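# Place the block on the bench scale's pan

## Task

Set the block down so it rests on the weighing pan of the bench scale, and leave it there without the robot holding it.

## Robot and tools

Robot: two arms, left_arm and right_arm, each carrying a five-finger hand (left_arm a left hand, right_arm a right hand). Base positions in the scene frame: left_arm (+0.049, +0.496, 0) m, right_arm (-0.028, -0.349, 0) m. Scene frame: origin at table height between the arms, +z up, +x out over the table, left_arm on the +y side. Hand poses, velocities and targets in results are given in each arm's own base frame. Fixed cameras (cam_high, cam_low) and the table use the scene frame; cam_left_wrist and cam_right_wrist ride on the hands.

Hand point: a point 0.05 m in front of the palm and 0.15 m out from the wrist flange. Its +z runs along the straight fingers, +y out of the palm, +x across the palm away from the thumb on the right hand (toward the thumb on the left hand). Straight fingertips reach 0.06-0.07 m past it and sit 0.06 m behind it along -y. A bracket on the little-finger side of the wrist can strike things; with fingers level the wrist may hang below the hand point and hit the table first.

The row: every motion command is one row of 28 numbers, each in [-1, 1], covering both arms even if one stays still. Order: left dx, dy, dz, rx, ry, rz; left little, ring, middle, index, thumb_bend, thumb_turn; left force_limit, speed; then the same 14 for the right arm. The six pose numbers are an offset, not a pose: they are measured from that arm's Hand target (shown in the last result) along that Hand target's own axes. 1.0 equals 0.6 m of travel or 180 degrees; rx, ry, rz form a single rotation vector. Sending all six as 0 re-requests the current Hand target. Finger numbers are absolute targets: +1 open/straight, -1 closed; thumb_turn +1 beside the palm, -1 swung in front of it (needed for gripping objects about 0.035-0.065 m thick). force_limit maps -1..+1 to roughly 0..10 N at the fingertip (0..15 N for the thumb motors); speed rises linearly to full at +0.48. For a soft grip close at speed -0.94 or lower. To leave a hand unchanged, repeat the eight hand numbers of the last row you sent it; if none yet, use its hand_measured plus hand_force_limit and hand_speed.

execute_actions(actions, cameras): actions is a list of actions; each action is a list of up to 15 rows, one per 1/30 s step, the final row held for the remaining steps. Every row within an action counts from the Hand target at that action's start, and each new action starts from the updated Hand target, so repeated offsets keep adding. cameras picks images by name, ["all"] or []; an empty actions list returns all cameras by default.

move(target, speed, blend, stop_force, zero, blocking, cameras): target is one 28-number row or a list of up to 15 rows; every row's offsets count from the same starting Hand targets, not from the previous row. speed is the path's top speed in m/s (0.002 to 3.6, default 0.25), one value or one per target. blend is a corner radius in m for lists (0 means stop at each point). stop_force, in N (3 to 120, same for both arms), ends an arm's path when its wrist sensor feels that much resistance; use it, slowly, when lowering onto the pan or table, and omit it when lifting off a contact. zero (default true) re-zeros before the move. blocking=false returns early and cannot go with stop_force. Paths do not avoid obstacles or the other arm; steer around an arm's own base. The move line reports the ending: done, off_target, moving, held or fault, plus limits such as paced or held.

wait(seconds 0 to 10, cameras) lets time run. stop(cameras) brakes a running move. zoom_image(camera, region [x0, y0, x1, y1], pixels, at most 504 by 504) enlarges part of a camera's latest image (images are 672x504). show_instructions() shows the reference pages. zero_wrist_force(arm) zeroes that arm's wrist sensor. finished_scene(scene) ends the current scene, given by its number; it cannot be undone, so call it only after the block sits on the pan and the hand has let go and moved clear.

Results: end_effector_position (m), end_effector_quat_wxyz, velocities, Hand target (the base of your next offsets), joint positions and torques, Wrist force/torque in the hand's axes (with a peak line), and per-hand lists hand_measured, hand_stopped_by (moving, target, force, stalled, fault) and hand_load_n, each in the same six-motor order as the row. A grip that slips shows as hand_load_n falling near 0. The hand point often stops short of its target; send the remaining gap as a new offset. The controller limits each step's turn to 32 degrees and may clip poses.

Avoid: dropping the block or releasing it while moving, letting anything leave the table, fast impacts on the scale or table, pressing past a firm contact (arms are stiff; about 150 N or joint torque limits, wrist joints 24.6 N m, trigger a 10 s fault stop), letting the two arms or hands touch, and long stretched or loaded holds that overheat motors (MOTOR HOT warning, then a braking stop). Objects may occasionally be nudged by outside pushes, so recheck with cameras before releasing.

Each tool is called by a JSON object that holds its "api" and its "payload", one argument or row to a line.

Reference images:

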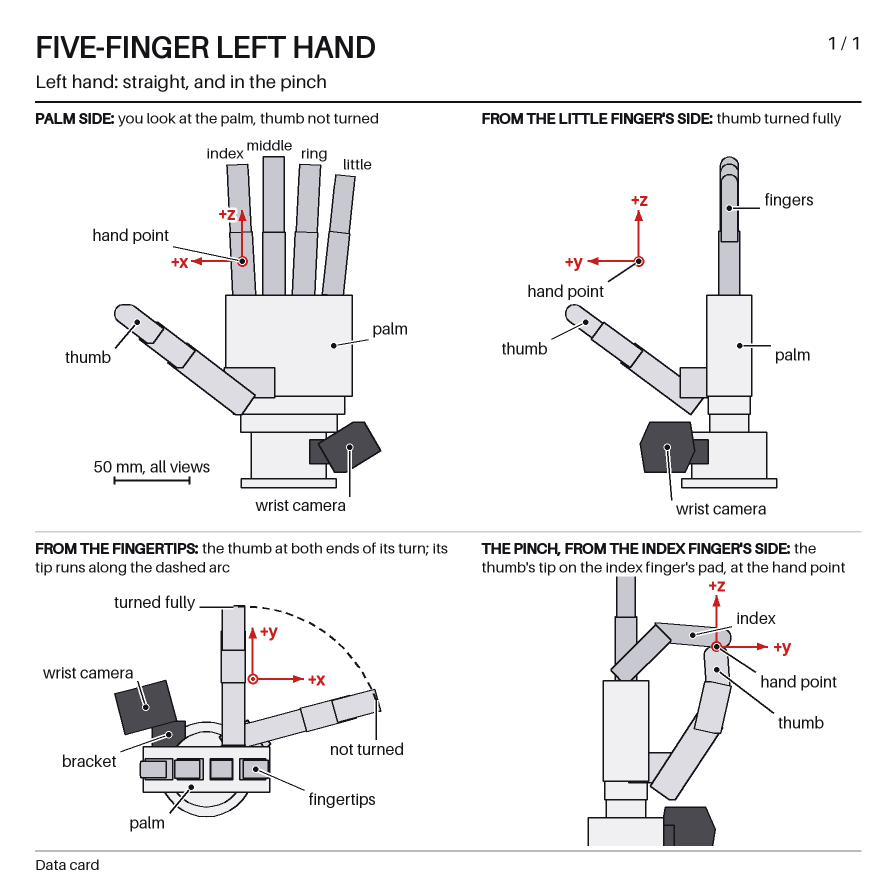

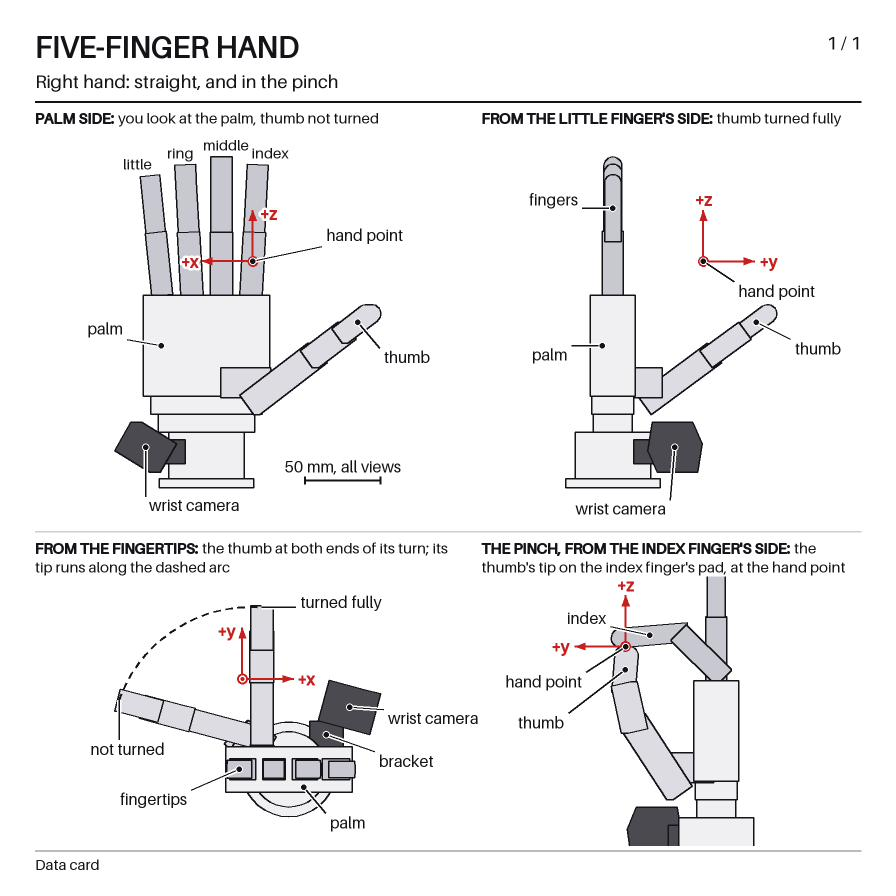

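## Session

{"api": "execute_actions", "payload": {
  "actions": []
}}

Scene clock: 0.00 s.
left_arm: end_effector_position=(+0.6956, -0.5143, +0.2625) hand_measured=(+1.000, +1.000, +1.000, +1.000, +1.000, +1.000) hand_load_n=(+0.0, +0.0, +0.5, +0.0, +0.0, -0.5) hand_stopped_by=(target, target, target, target, target, target) hand_force_limit=0.00 hand_speed=-0.80 end_effector_quat_wxyz=(-0.032, +0.892, -0.172, +0.418) | right_arm: end_effector_position=(+0.6455, -0.1503, +0.1121) hand_measured=(+1.000, +1.000, +1.000, +1.000, +1.000, +1.000) hand_load_n=(+0.0, +0.0, +0.0, +0.0, +0.0, +0.0) hand_stopped_by=(target, target, target, target, target, target) hand_force_limit=0.00 hand_speed=-0.80 end_effector_quat_wxyz=(+0.218, +0.970, +0.090, -0.066)
Joint positions: left_arm=[2.644 -2.444 -0.563 2.264 -1.859 1.582] | right_arm=[-0.172 -0.45 0.559 1.478 2.029 1.218]
Joint velocities: within noise
Joint torques (N m): no reading
Wrist force (N): no reading
Wrist torque (N m): no reading
Wrist force, peak (N): no reading
Hand target: left_arm +0.6956, -0.5143, +0.2625; -0.032, +0.892, -0.172, +0.418 | right_arm +0.6455, -0.1503, +0.1121; +0.218, +0.970, +0.090, -0.066

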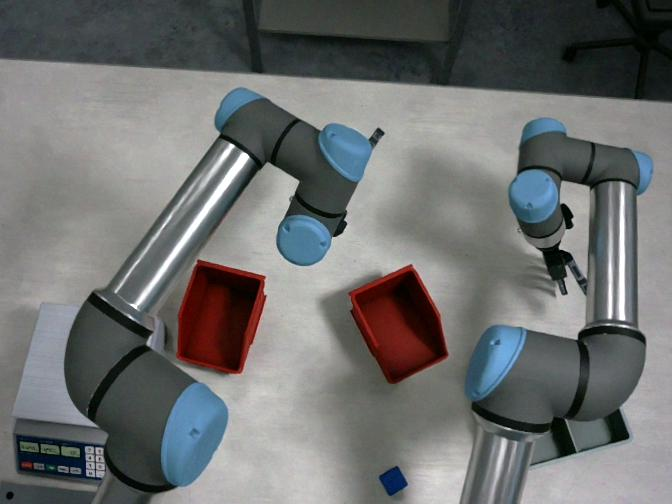

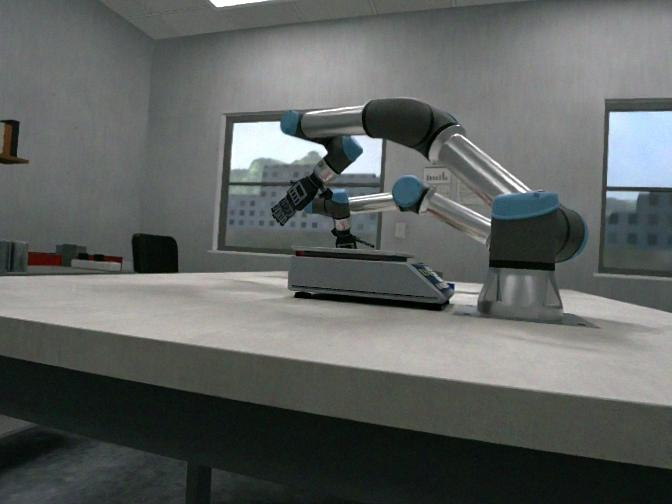

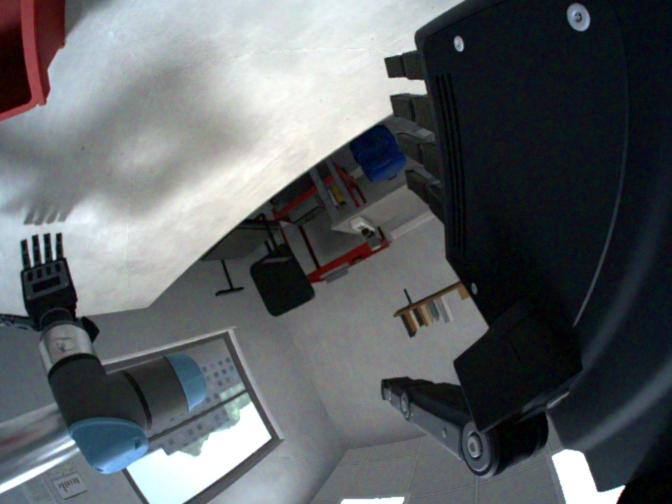

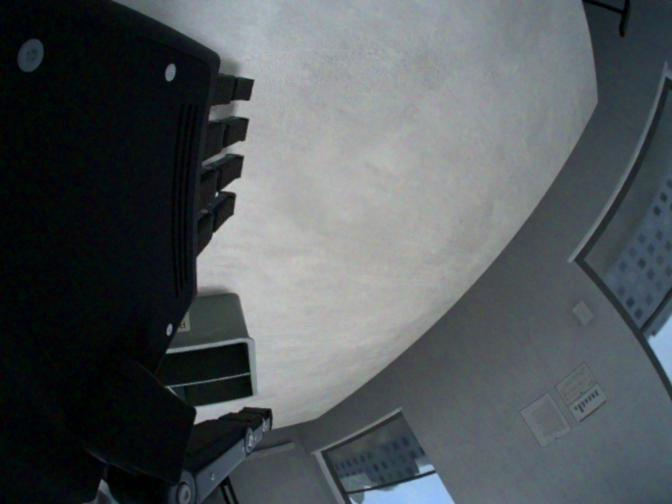

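{"api": "zoom_image", "payload": {
  "camera": "cam_high",
  "region": [343, 429, 443, 504]
}}

{"api": "zoom_image", "payload": {
  "camera": "cam_high",
  "region": [0, 280, 250, 504]
}}

Scaled by 5.040 from the camera's 672x504 image, which has a finer 960x720 frame.

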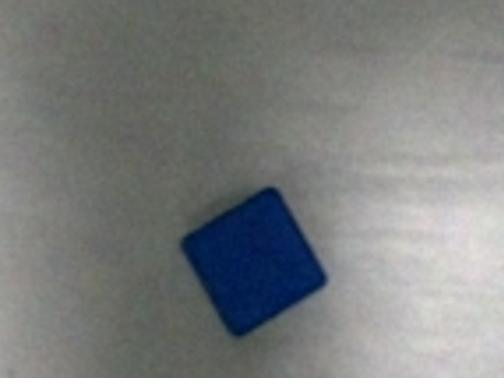

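Scaled by 2.016 from the camera's 672x504 image, which has a finer 960x720 frame.

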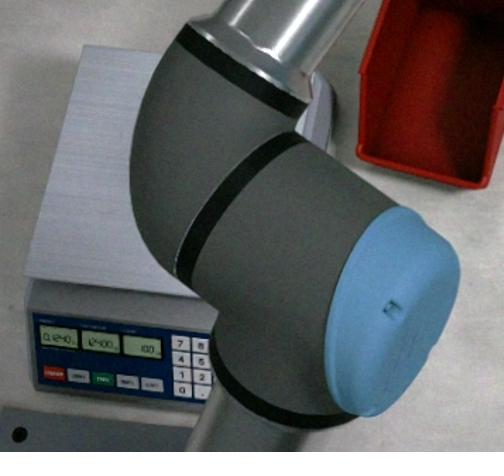

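{"api": "move", "payload": {
  "target": [
    [-0.1326,0.1617,-0.2776,-0.0695,0.0708,0.26,1,1,0,0,1,-1,0,-0.3,-0.1345,0.2468,0.0262,0,0,0,1,1,1,1,1,1,0,-0.8],
    [-0.4627,0.4254,-0.5788,-0.1545,0.1574,0.5777,1,1,0,0,1,-1,0,-0.3,-0.1345,0.2468,0.0262,0,0,0,1,1,1,1,1,1,0,-0.8],
    [-0.6435,0.4748,-0.419,-0.1545,0.1574,0.5777,1,1,0,0,1,-1,0,-0.3,-0.1345,0.2468,0.0262,0,0,0,1,1,1,1,1,1,0,-0.8]
  ],
  "speed": [0.4,0.4,0.2],
  "blend": [0.05,0.05,0],
  "cameras": ["cam_high","cam_left_wrist"]
}}

Scene clock: 8.57 s.
left_arm: end_effector_position=(+0.1973, -0.6313, +0.0853) hand_measured=(+1.000, +1.000, +0.000, +0.000, +1.000, -1.000) hand_load_n=(+0.0, +0.0, +0.0, +0.0, +0.0, +0.0) hand_stopped_by=(target, target, target, target, target, target) hand_force_limit=0.00 hand_speed=-0.30 end_effector_quat_wxyz=(+0.120, -0.289, +0.878, -0.363) | right_arm: end_effector_position=(+0.5954, -0.3006, +0.1722) hand_measured=(+1.000, +1.000, +1.000, +1.000, +1.000, +1.000) hand_load_n=(+0.0, +0.0, +0.0, +0.0, +0.0, +0.0) hand_stopped_by=(target, target, target, target, target, target) hand_force_limit=0.00 hand_speed=-0.80 end_effector_quat_wxyz=(+0.218, +0.970, +0.090, -0.066)
Joint positions: left_arm=[2.102 -2.107 -1.435 2.753 -1.646 3.067] | right_arm=[-0.414 -0.626 0.715 1.379 2.019 0.948]
Joint torques (N m): left_arm=[-4.63 36.74 11.16 1.83 2.18 1.59] | right_arm=[9.48 -39.22 -31.99 4.4 2.36 -1.05]
Wrist force (N): left_arm=[-1.1 -1.4 0.7] | right_arm=[-0.4 -0.2 0.1]
Wrist torque (N m): left_arm=[-0.17 0.04 -0.06] | right_arm=[-0.03 0.09 -0.05]
Wrist force, peak (N): left_arm=[-1.1 0.3 1.9] | right_arm=[0.6 -1.1 -0.3]
Hand target: left_arm +0.1973, -0.6313, +0.0852; +0.120, -0.289, +0.878, -0.363 | right_arm +0.5954, -0.3006, +0.1722; +0.218, +0.970, +0.090, -0.066
Off the commanded pose: left_arm 0.000 m, 0 deg | right_arm 0.000 m, 0 deg.
move: done
Images, in order (width x height): cam_high 672x504, cam_left_wrist 672x504.

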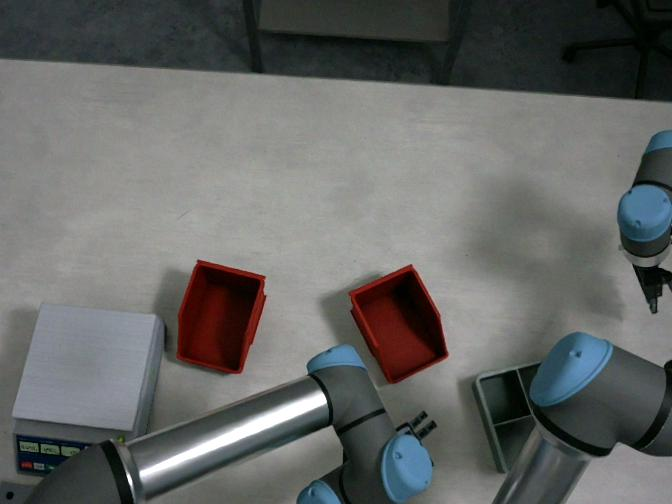

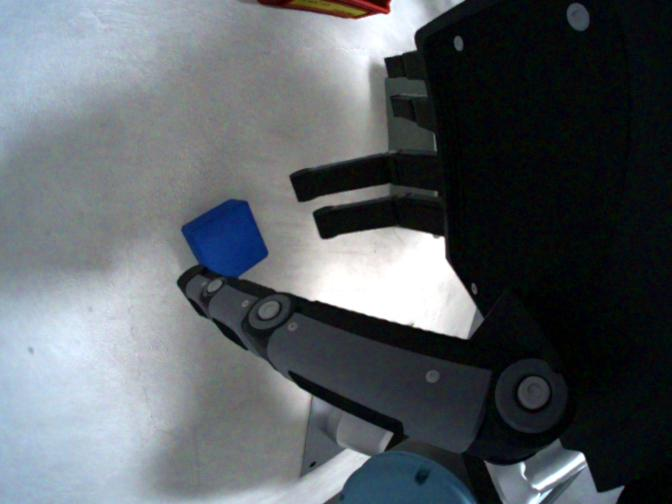

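{"api": "zoom_image", "payload": {
  "camera": "cam_left_wrist",
  "region": [164, 184, 284, 304]
}}

Scaled by 4.200 from the camera's 672x504 image, which has a finer 960x720 frame.

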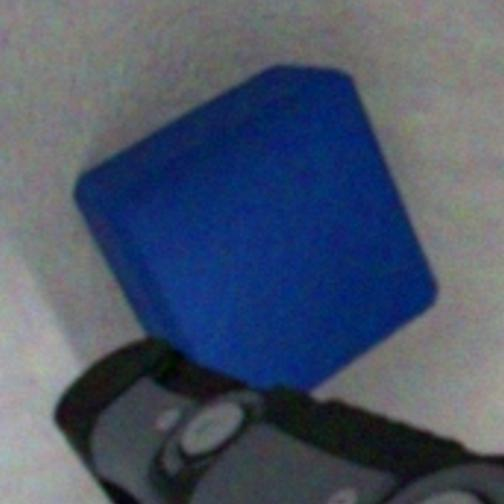

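{"api": "move", "payload": {
  "target": [0.0067,0.0354,0.0354,0,0,0,1,1,0,0,1,-1,0,-0.3,0,0,0,0,0,0,1,1,1,1,1,1,0,-0.8],
  "speed": 0.08,
  "cameras": ["cam_left_wrist"]
}}

Scene clock: 11.50 s.
left_arm: end_effector_position=(+0.1940, -0.6336, +0.0550) hand_measured=(+1.000, +1.000, +0.000, +0.000, +1.000, -1.000) hand_load_n=(+0.0, +0.0, +0.0, +0.0, -0.5, +0.0) hand_stopped_by=(target, target, target, target, target, target) hand_force_limit=0.00 hand_speed=-0.30 end_effector_quat_wxyz=(+0.120, -0.289, +0.878, -0.363) end_effector_velocity=(+0.000, +0.001, +0.001) end_effector_angular_velocity=(+0.002, +0.001, +0.001) | right_arm: end_effector_position=(+0.5954, -0.3006, +0.1722) hand_measured=(+1.000, +1.000, +1.000, +1.000, +1.000, +1.000) hand_load_n=(+0.0, +0.0, +0.0, +0.0, +0.0, +0.0) hand_stopped_by=(target, target, target, target, target, target) hand_force_limit=0.00 hand_speed=-0.80 end_effector_quat_wxyz=(+0.218, +0.970, +0.090, -0.066)
Joint positions: left_arm=[2.094 -2.14 -1.466 2.816 -1.652 3.061] | right_arm=[-0.414 -0.626 0.715 1.379 2.019 0.948]
Joint velocities: left_arm=[0.001 0.001 0.002 -0.005 0 0] | right_arm=[within noise]
Joint torques (N m): left_arm=[4.44 50.99 26.46 -3.55 -0.91 0.33] | right_arm=[9.18 -40.77 -32.08 4.38 2.3 -0.99]
Wrist force (N): left_arm=[-1.2 -1.5 0.5] | right_arm=[-0.2 -0.2 0.2]
Wrist torque (N m): left_arm=[-0.17 0.08 -0.07] | right_arm=[-0.04 0.04 -0.03]
Wrist force, peak (N): left_arm=[-1.4 -2.1 0.0] | right_arm=[-0.3 -0.1 0.3]
Hand target: left_arm +0.1941, -0.6337, +0.0551; +0.120, -0.289, +0.878, -0.363 | right_arm +0.5954, -0.3006, +0.1722; +0.218, +0.970, +0.090, -0.066
Off the commanded pose: left_arm 0.000 m, 0 deg | right_arm 0.000 m, 0 deg.
move: done
Images, in order (width x height): cam_left_wrist 672x504.

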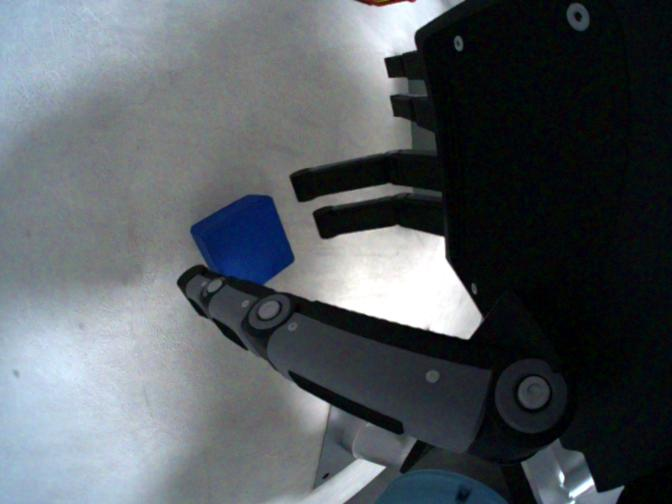

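{"api": "zoom_image", "payload": {
  "camera": "cam_left_wrist",
  "region": [174, 184, 334, 304]
}}

Scaled by 3.150 from the camera's 672x504 image, which has a finer 960x720 frame.

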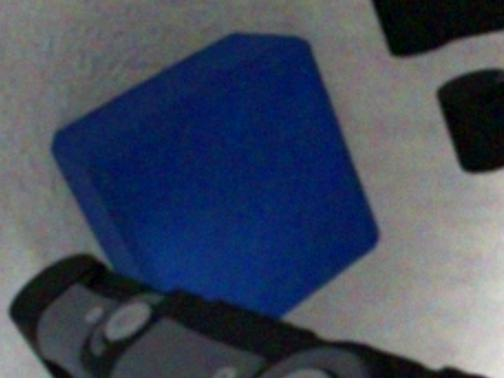

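{"api": "move", "payload": {
  "target": [0.005,0.0395,0.0395,0,0,0,1,1,0,0,1,-1,0,-0.3,0,0,0,0,0,0,1,1,1,1,1,1,0,-0.8],
  "speed": 0.02,
  "stop_force": 3,
  "cameras": ["cam_left_wrist"]
}}

Scene clock: 15.23 s.
left_arm: end_effector_position=(+0.1920, -0.6351, +0.0264) hand_measured=(+1.000, +1.000, +0.000, +0.000, +1.000, -1.000) hand_load_n=(+0.0, +0.0, +0.0, +0.0, +0.0, +0.0) hand_stopped_by=(target, target, target, target, target, target) hand_force_limit=0.00 hand_speed=-0.30 end_effector_quat_wxyz=(+0.120, -0.289, +0.878, -0.363) | right_arm: end_effector_position=(+0.5954, -0.3006, +0.1722) hand_measured=(+1.000, +1.000, +1.000, +1.000, +1.000, +1.000) hand_load_n=(+0.5, +0.0, +0.0, +0.0, +0.0, +0.0) hand_stopped_by=(target, target, target, target, target, target) hand_force_limit=0.00 hand_speed=-0.80 end_effector_quat_wxyz=(+0.218, +0.970, +0.090, -0.066)
Joint positions: left_arm=[2.089 -2.174 -1.491 2.876 -1.655 3.058] | right_arm=[-0.414 -0.626 0.715 1.379 2.019 0.948]
Joint torques (N m): left_arm=[4.53 51.49 24.71 1.56 2.42 1.76] | right_arm=[9.58 -39.76 -32.32 4.42 2.3 -0.95]
Wrist force (N): left_arm=[-1.4 -3.3 0.0] | right_arm=[-0.2 -0.1 -0.1]
Wrist torque (N m): left_arm=[-0.19 -0.03 0.02] | right_arm=[-0.01 0.06 -0.03]
Wrist force, peak (N): left_arm=[-2.2 -14.6 -7.3] | right_arm=[-0.4 -0.2 0.0]
Hand target: left_arm +0.1920, -0.6351, +0.0265; +0.120, -0.289, +0.878, -0.363 (not the last commanded pose) | right_arm +0.5954, -0.3006, +0.1722; +0.218, +0.970, +0.090, -0.066
Off the commanded pose: left_arm 0.005 m, 0 deg | right_arm 0.000 m, 0 deg.
move: contact (left_arm)
Images, in order (width x height): cam_left_wrist 672x504.

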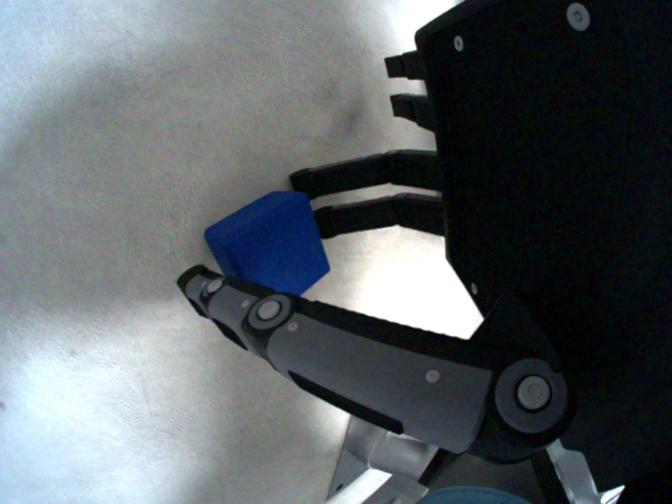

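{"api": "move", "payload": {
  "target": [0.011,-0.002,-0.002,0,0,0,1,1,0,0,1,-1,0,-0.3,0,0,0,0,0,0,1,1,1,1,1,1,0,-0.8],
  "speed": 0.03
}}

{"api": "move", "payload": {
  "target": [0,0,0,0,0,0,1,1,-0.5,-0.5,1,-1,0,-0.92,0,0,0,0,0,0,1,1,1,1,1,1,0,-0.8],
  "speed": 0.03,
  "cameras": ["cam_left_wrist"]
}}

Scene clock: 16.50 s.
left_arm: end_effector_position=(+0.1867, -0.6391, +0.0282) hand_measured=(+1.000, +1.000, +0.000, +0.000, +1.000, -1.000) hand_load_n=(+0.0, +0.0, +0.0, +0.0, -0.5, +0.0) hand_stopped_by=(target, target, target, target, target, target) hand_force_limit=0.00 hand_speed=-0.30 end_effector_quat_wxyz=(+0.120, -0.289, +0.878, -0.363) | right_arm: end_effector_position=(+0.5954, -0.3006, +0.1722) hand_measured=(+1.000, +1.000, +1.000, +1.000, +1.000, +1.000) hand_load_n=(+0.0, +0.0, +0.0, +0.0, +0.0, +0.0) hand_stopped_by=(target, target, target, target, target, target) hand_force_limit=0.00 hand_speed=-0.80 end_effector_quat_wxyz=(+0.218, +0.970, +0.090, -0.066)
Joint positions: left_arm=[2.076 -2.178 -1.48 2.868 -1.665 3.049] | right_arm=[-0.414 -0.626 0.715 1.379 2.019 0.948]
Joint torques (N m): left_arm=[4.85 40.72 13.04 -1.72 -0.89 0.28] | right_arm=[9.33 -40.22 -32.2 4.42 2.29 -0.8]
Wrist force (N): left_arm=[-1.0 -1.3 0.4] | right_arm=[-0.2 0.0 -0.1]
Wrist torque (N m): left_arm=[-0.13 0.04 -0.05] | right_arm=[0.00 0.06 -0.03]
Wrist force, peak (N): left_arm=[-1.8 -3.7 -0.3] | right_arm=[-0.4 0.0 -0.1]
Hand target: left_arm +0.1867, -0.6391, +0.0281; +0.120, -0.289, +0.878, -0.363 | right_arm +0.5954, -0.3006, +0.1722; +0.218, +0.970, +0.090, -0.066
Off the commanded pose: left_arm 0.000 m, 0 deg | right_arm 0.000 m, 0 deg.
move: done

Scene clock: 18.13 s.
left_arm: end_effector_position=(+0.1867, -0.6391, +0.0281) hand_measured=(+1.000, +1.000, -0.236, -0.304, +1.000, -1.000) hand_load_n=(+0.0, +0.0, +4.0, +5.5, +2.0, -1.0) hand_stopped_by=(target, target, force, force, target, target) hand_force_limit=0.00 hand_speed=-0.92 end_effector_quat_wxyz=(+0.120, -0.289, +0.878, -0.363) | right_arm: end_effector_position=(+0.5954, -0.3006, +0.1722) hand_measured=(+1.000, +1.000, +1.000, +1.000, +1.000, +1.000) hand_load_n=(+0.0, +0.0, +0.0, +0.0, +0.0, +0.0) hand_stopped_by=(target, target, target, target, target, target) hand_force_limit=0.00 hand_speed=-0.80 end_effector_quat_wxyz=(+0.218, +0.970, +0.090, -0.066)
Joint positions: left_arm=[2.076 -2.178 -1.481 2.868 -1.664 3.049] | right_arm=[-0.414 -0.626 0.715 1.379 2.019 0.948]
Joint torques (N m): left_arm=[7.71 51.93 8.03 1.89 2.29 2.42] | right_arm=[9.42 -40.1 -32.17 4.4 2.39 -0.86]
Wrist force (N): left_arm=[-1.0 -1.5 0.3] | right_arm=[-0.1 0.0 -0.1]
Wrist torque (N m): left_arm=[-0.15 0.03 -0.05] | right_arm=[-0.01 0.04 -0.03]
Wrist force, peak (N): left_arm=[-1.0 -1.8 0.7] | right_arm=[-0.1 0.0 -0.3]
Hand target: left_arm +0.1867, -0.6391, +0.0281; +0.120, -0.289, +0.878, -0.363 | right_arm +0.5954, -0.3006, +0.1722; +0.218, +0.970, +0.090, -0.066
Off the commanded pose: left_arm 0.000 m, 0 deg | right_arm 0.000 m, 0 deg.
move: done
Images, in order (width x height): cam_left_wrist 672x504.

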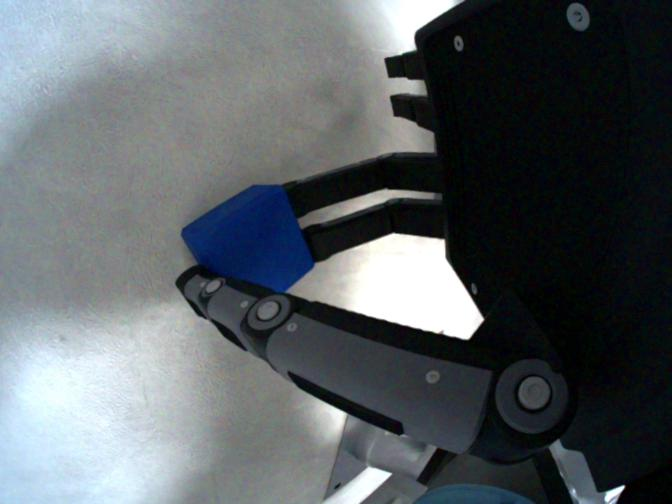

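{"api": "move", "payload": {
  "target": [
    [0,-0.26,-0.26,0,0,0,1,1,-0.5,-0.5,1,-1,0,-0.92,0,0,0,0,0,0,1,1,1,1,1,1,0,-0.8],
    [-0.823,0.1547,-0.678,0,0,0,1,1,-0.5,-0.5,1,-1,0,-0.92,0,0,0,0,0,0,1,1,1,1,1,1,0,-0.8],
    [-0.823,0.2608,-0.5718,0,0,0,1,1,-0.5,-0.5,1,-1,0,-0.92,0,0,0,0,0,0,1,1,1,1,1,1,0,-0.8]
  ],
  "speed": [0.12,0.26,0.12],
  "blend": [0.06,0.03,0],
  "cameras": ["cam_high","cam_left_wrist"]
}}

Scene clock: 24.87 s.
left_arm: end_effector_position=(+0.3735, -0.0615, +0.1609) hand_measured=(+1.000, +1.000, -0.236, -0.304, +1.000, -1.000) hand_load_n=(+0.0, +0.0, +4.5, +6.0, +2.0, -1.0) hand_stopped_by=(target, target, force, force, target, target) hand_force_limit=0.00 hand_speed=-0.92 end_effector_quat_wxyz=(+0.120, -0.289, +0.878, -0.363) | right_arm: end_effector_position=(+0.5954, -0.3006, +0.1722) hand_measured=(+1.000, +1.000, +1.000, +1.000, +1.000, +1.000) hand_load_n=(+0.0, +0.0, +0.0, +0.0, +0.0, +0.0) hand_stopped_by=(target, target, target, target, target, target) hand_force_limit=0.00 hand_speed=-0.80 end_effector_quat_wxyz=(+0.218, +0.970, +0.090, -0.066)
Joint positions: left_arm=[3.765 -1.711 -1.97 2.125 -0.786 4.693] | right_arm=[-0.414 -0.626 0.715 1.379 2.019 0.948]
Joint torques (N m): left_arm=[-7.56 20.86 15.54 -0.82 -1.54 -1.71] | right_arm=[9.6 -40.77 -31.78 4.4 2.26 -0.64]
Wrist force (N): left_arm=[-1.5 -1.3 0.6] | right_arm=[-0.3 0.1 0.0]
Wrist torque (N m): left_arm=[-0.15 0.09 -0.08] | right_arm=[0.02 0.05 -0.03]
Wrist force, peak (N): left_arm=[-2.5 -1.3 -0.3] | right_arm=[-0.4 0.0 0.0]
Hand target: left_arm +0.3735, -0.0615, +0.1608; +0.120, -0.289, +0.878, -0.363 | right_arm +0.5954, -0.3006, +0.1722; +0.218, +0.970, +0.090, -0.066
Off the commanded pose: left_arm 0.000 m, 0 deg | right_arm 0.000 m, 0 deg.
move: done
Images, in order (width x height): cam_high 672x504, cam_left_wrist 672x504.

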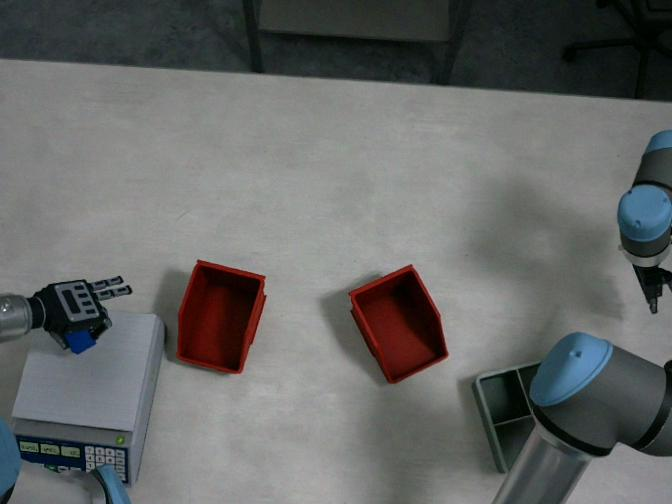

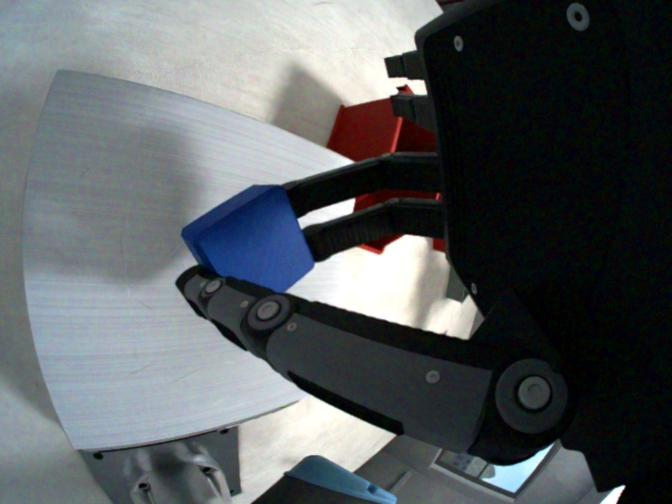

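{"api": "move", "payload": {
  "target": [0.0335,0.0341,-0.001,0,0,0,1,1,-0.5,-0.5,1,-1,0,-0.92,0,0,0,0,0,0,1,1,1,1,1,1,0,-0.8],
  "speed": 0.08
}}

{"api": "move", "payload": {
  "target": [0,0.04,0.04,0,0,0,1,1,-0.5,-0.5,1,-1,0,-0.92,0,0,0,0,0,0,1,1,1,1,1,1,0,-0.8],
  "speed": 0.02,
  "stop_force": 5,
  "cameras": ["cam_high","cam_left_wrist"]
}}

Scene clock: 26.37 s.
left_arm: end_effector_position=(+0.3486, -0.0614, +0.1468) hand_measured=(+1.000, +1.000, -0.236, -0.304, +1.000, -1.000) hand_load_n=(+0.0, +0.0, +4.5, +5.5, +2.0, -1.0) hand_stopped_by=(target, target, force, force, target, target) hand_force_limit=0.00 hand_speed=-0.92 end_effector_quat_wxyz=(+0.120, -0.289, +0.878, -0.363) | right_arm: end_effector_position=(+0.5954, -0.3006, +0.1722) hand_measured=(+1.000, +1.000, +1.000, +1.000, +1.000, +1.000) hand_load_n=(+0.0, +0.0, +0.5, +0.0, +0.0, +0.0) hand_stopped_by=(target, target, target, target, target, target) hand_force_limit=0.00 hand_speed=-0.80 end_effector_quat_wxyz=(+0.218, +0.970, +0.090, -0.066)
Joint positions: left_arm=[3.818 -1.679 -2.066 2.136 -0.787 4.768] | right_arm=[-0.414 -0.626 0.715 1.379 2.019 0.948]
Joint torques (N m): left_arm=[-1.88 12.49 13.7 -5.22 2.71 -0.58] | right_arm=[8.69 -41.63 -31.73 4.4 2.21 -0.8]
Wrist force (N): left_arm=[-1.4 -1.2 0.5] | right_arm=[-0.2 -0.1 0.0]
Wrist torque (N m): left_arm=[-0.14 0.07 -0.09] | right_arm=[-0.01 0.05 -0.03]
Wrist force, peak (N): left_arm=[-1.8 -2.0 0.8] | right_arm=[-0.3 0.2 -0.2]
Hand target: left_arm +0.3485, -0.0615, +0.1468; +0.120, -0.289, +0.878, -0.363 | right_arm +0.5954, -0.3006, +0.1722; +0.218, +0.970, +0.090, -0.066
Off the commanded pose: left_arm 0.000 m, 0 deg | right_arm 0.000 m, 0 deg.
move: done

Scene clock: 28.00 s.
left_arm: end_effector_position=(+0.3485, -0.0615, +0.1305) hand_measured=(+1.000, +1.000, -0.236, -0.304, +1.000, -1.000) hand_load_n=(+0.0, +0.0, +4.5, +5.5, +2.0, -1.5) hand_stopped_by=(target, target, force, force, target, target) hand_force_limit=0.00 hand_speed=-0.92 end_effector_quat_wxyz=(+0.120, -0.289, +0.878, -0.363) | right_arm: end_effector_position=(+0.5954, -0.3006, +0.1722) hand_measured=(+1.000, +1.000, +1.000, +1.000, +1.000, +1.000) hand_load_n=(+0.0, +0.0, +0.0, +0.0, +0.0, +0.0) hand_stopped_by=(target, target, target, target, target, target) hand_force_limit=0.00 hand_speed=-0.80 end_effector_quat_wxyz=(+0.218, +0.970, +0.090, -0.066)
Joint positions: left_arm=[3.818 -1.705 -2.088 2.182 -0.787 4.769] | right_arm=[-0.414 -0.626 0.715 1.379 2.019 0.948]
Joint torques (N m): left_arm=[3.59 26.97 21.59 -0.28 -0.15 2.04] | right_arm=[8.94 -40.67 -31.43 4.41 2.2 -0.7]
Wrist force (N): left_arm=[-1.4 -1.2 0.9] | right_arm=[-0.2 0.1 0.0]
Wrist torque (N m): left_arm=[-0.16 0.08 -0.09] | right_arm=[0.01 0.06 -0.03]
Wrist force, peak (N): left_arm=[-0.6 -8.9 -4.7] | right_arm=[-0.5 0.0 -0.1]
Hand target: left_arm +0.3485, -0.0615, +0.1304; +0.120, -0.289, +0.878, -0.363 (not the last commanded pose) | right_arm +0.5954, -0.3006, +0.1722; +0.218, +0.970, +0.090, -0.066
Off the commanded pose: left_arm 0.018 m, 0 deg | right_arm 0.000 m, 0 deg.
move: contact (left_arm)
Images, in order (width x height): cam_high 672x504, cam_left_wrist 672x504.

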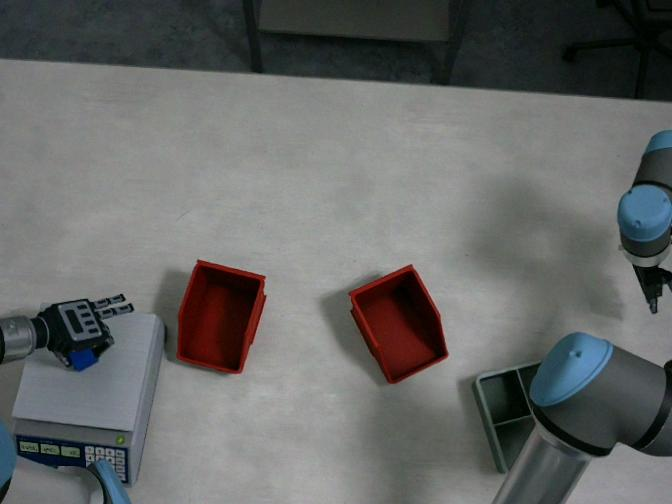

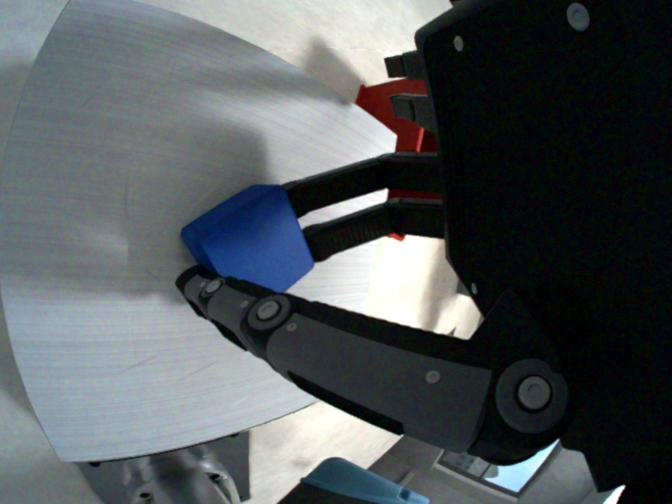

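{"api": "move", "payload": {
  "target": [
    [0,0.0008,0.0008,0,0,0,1,1,0.03,0.03,1,-1,0,-0.75,0,0,0,0,0,0,1,1,1,1,1,1,0,-0.8],
    [0,-0.0086,-0.0134,0,0,0,1,1,0.03,0.03,1,-1,0,-0.75,0,0,0,0,0,0,1,1,1,1,1,1,0,-0.8],
    [0,-0.1155,-0.1203,0,0,0,1,1,0.03,0.03,1,-1,0,-0.75,0,0,0,0,0,0,1,1,1,1,1,1,0,-0.8]
  ],
  "speed": [0.02,0.03,0.15],
  "blend": [0,0.004,0],
  "cameras": ["cam_high","cam_left_wrist"]
}}

Scene clock: 30.80 s.
left_arm: end_effector_position=(+0.3473, -0.0600, +0.2304) hand_measured=(+1.000, +1.000, +0.030, +0.030, +1.000, -1.000) hand_load_n=(+0.0, +0.0, +0.0, +0.0, +0.0, +0.0) hand_stopped_by=(target, target, target, target, target, target) hand_force_limit=0.00 hand_speed=-0.75 end_effector_quat_wxyz=(+0.120, -0.289, +0.878, -0.363) | right_arm: end_effector_position=(+0.5954, -0.3006, +0.1722) hand_measured=(+1.000, +1.000, +1.000, +1.000, +1.000, +1.000) hand_load_n=(+0.0, +0.0, +0.0, +0.0, +0.0, +0.0) hand_stopped_by=(target, target, target, target, target, target) hand_force_limit=0.00 hand_speed=-0.80 end_effector_quat_wxyz=(+0.218, +0.970, +0.090, -0.066)
Joint positions: left_arm=[3.826 -1.576 -1.936 1.896 -0.787 4.779] | right_arm=[-0.414 -0.626 0.715 1.379 2.019 0.948]
Joint torques (N m): left_arm=[8.23 19.91 22.86 -4.97 3.04 -0.28] | right_arm=[9.23 -41.51 -32.17 4.29 2.36 -0.74]
Wrist force (N): left_arm=[-1.2 -1.1 0.7] | right_arm=[0.0 0.1 0.0]
Wrist torque (N m): left_arm=[-0.12 0.03 -0.22] | right_arm=[0.01 0.02 -0.01]
Wrist force, peak (N): left_arm=[-1.5 -2.4 -0.2] | right_arm=[-0.4 0.1 -0.1]
Hand target: left_arm +0.3473, -0.0600, +0.2305; +0.120, -0.289, +0.878, -0.363 | right_arm +0.5954, -0.3006, +0.1722; +0.218, +0.970, +0.090, -0.066
Off the commanded pose: left_arm 0.000 m, 0 deg | right_arm 0.000 m, 0 deg.
move: done
Images, in order (width x height): cam_high 672x504, cam_left_wrist 672x504.

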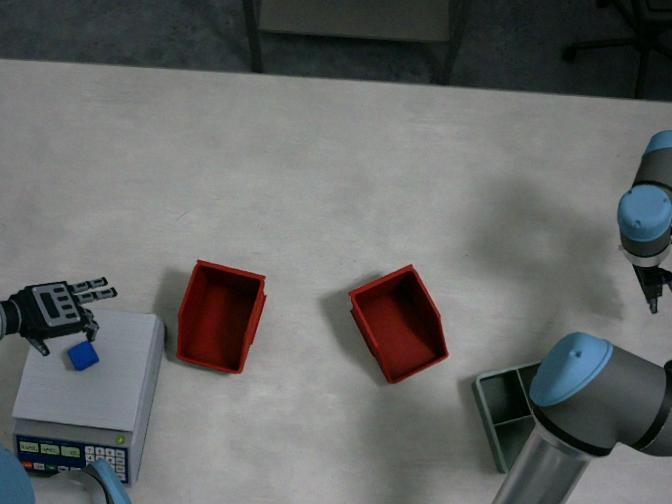

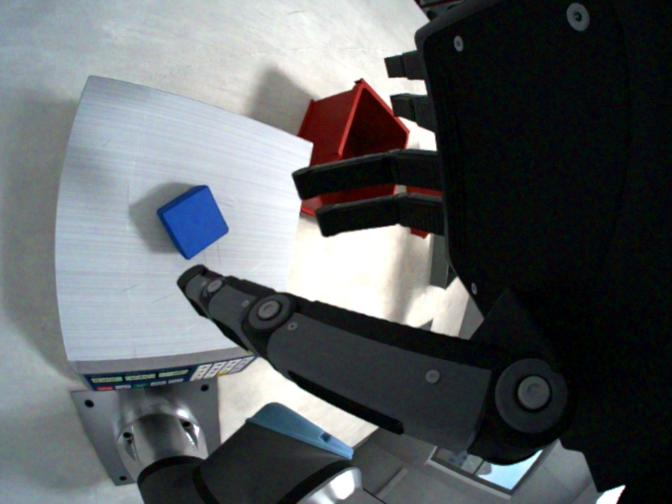

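{"api": "finished_scene", "payload": {
  "scene": 3
}}

The scene is finished: the task was done.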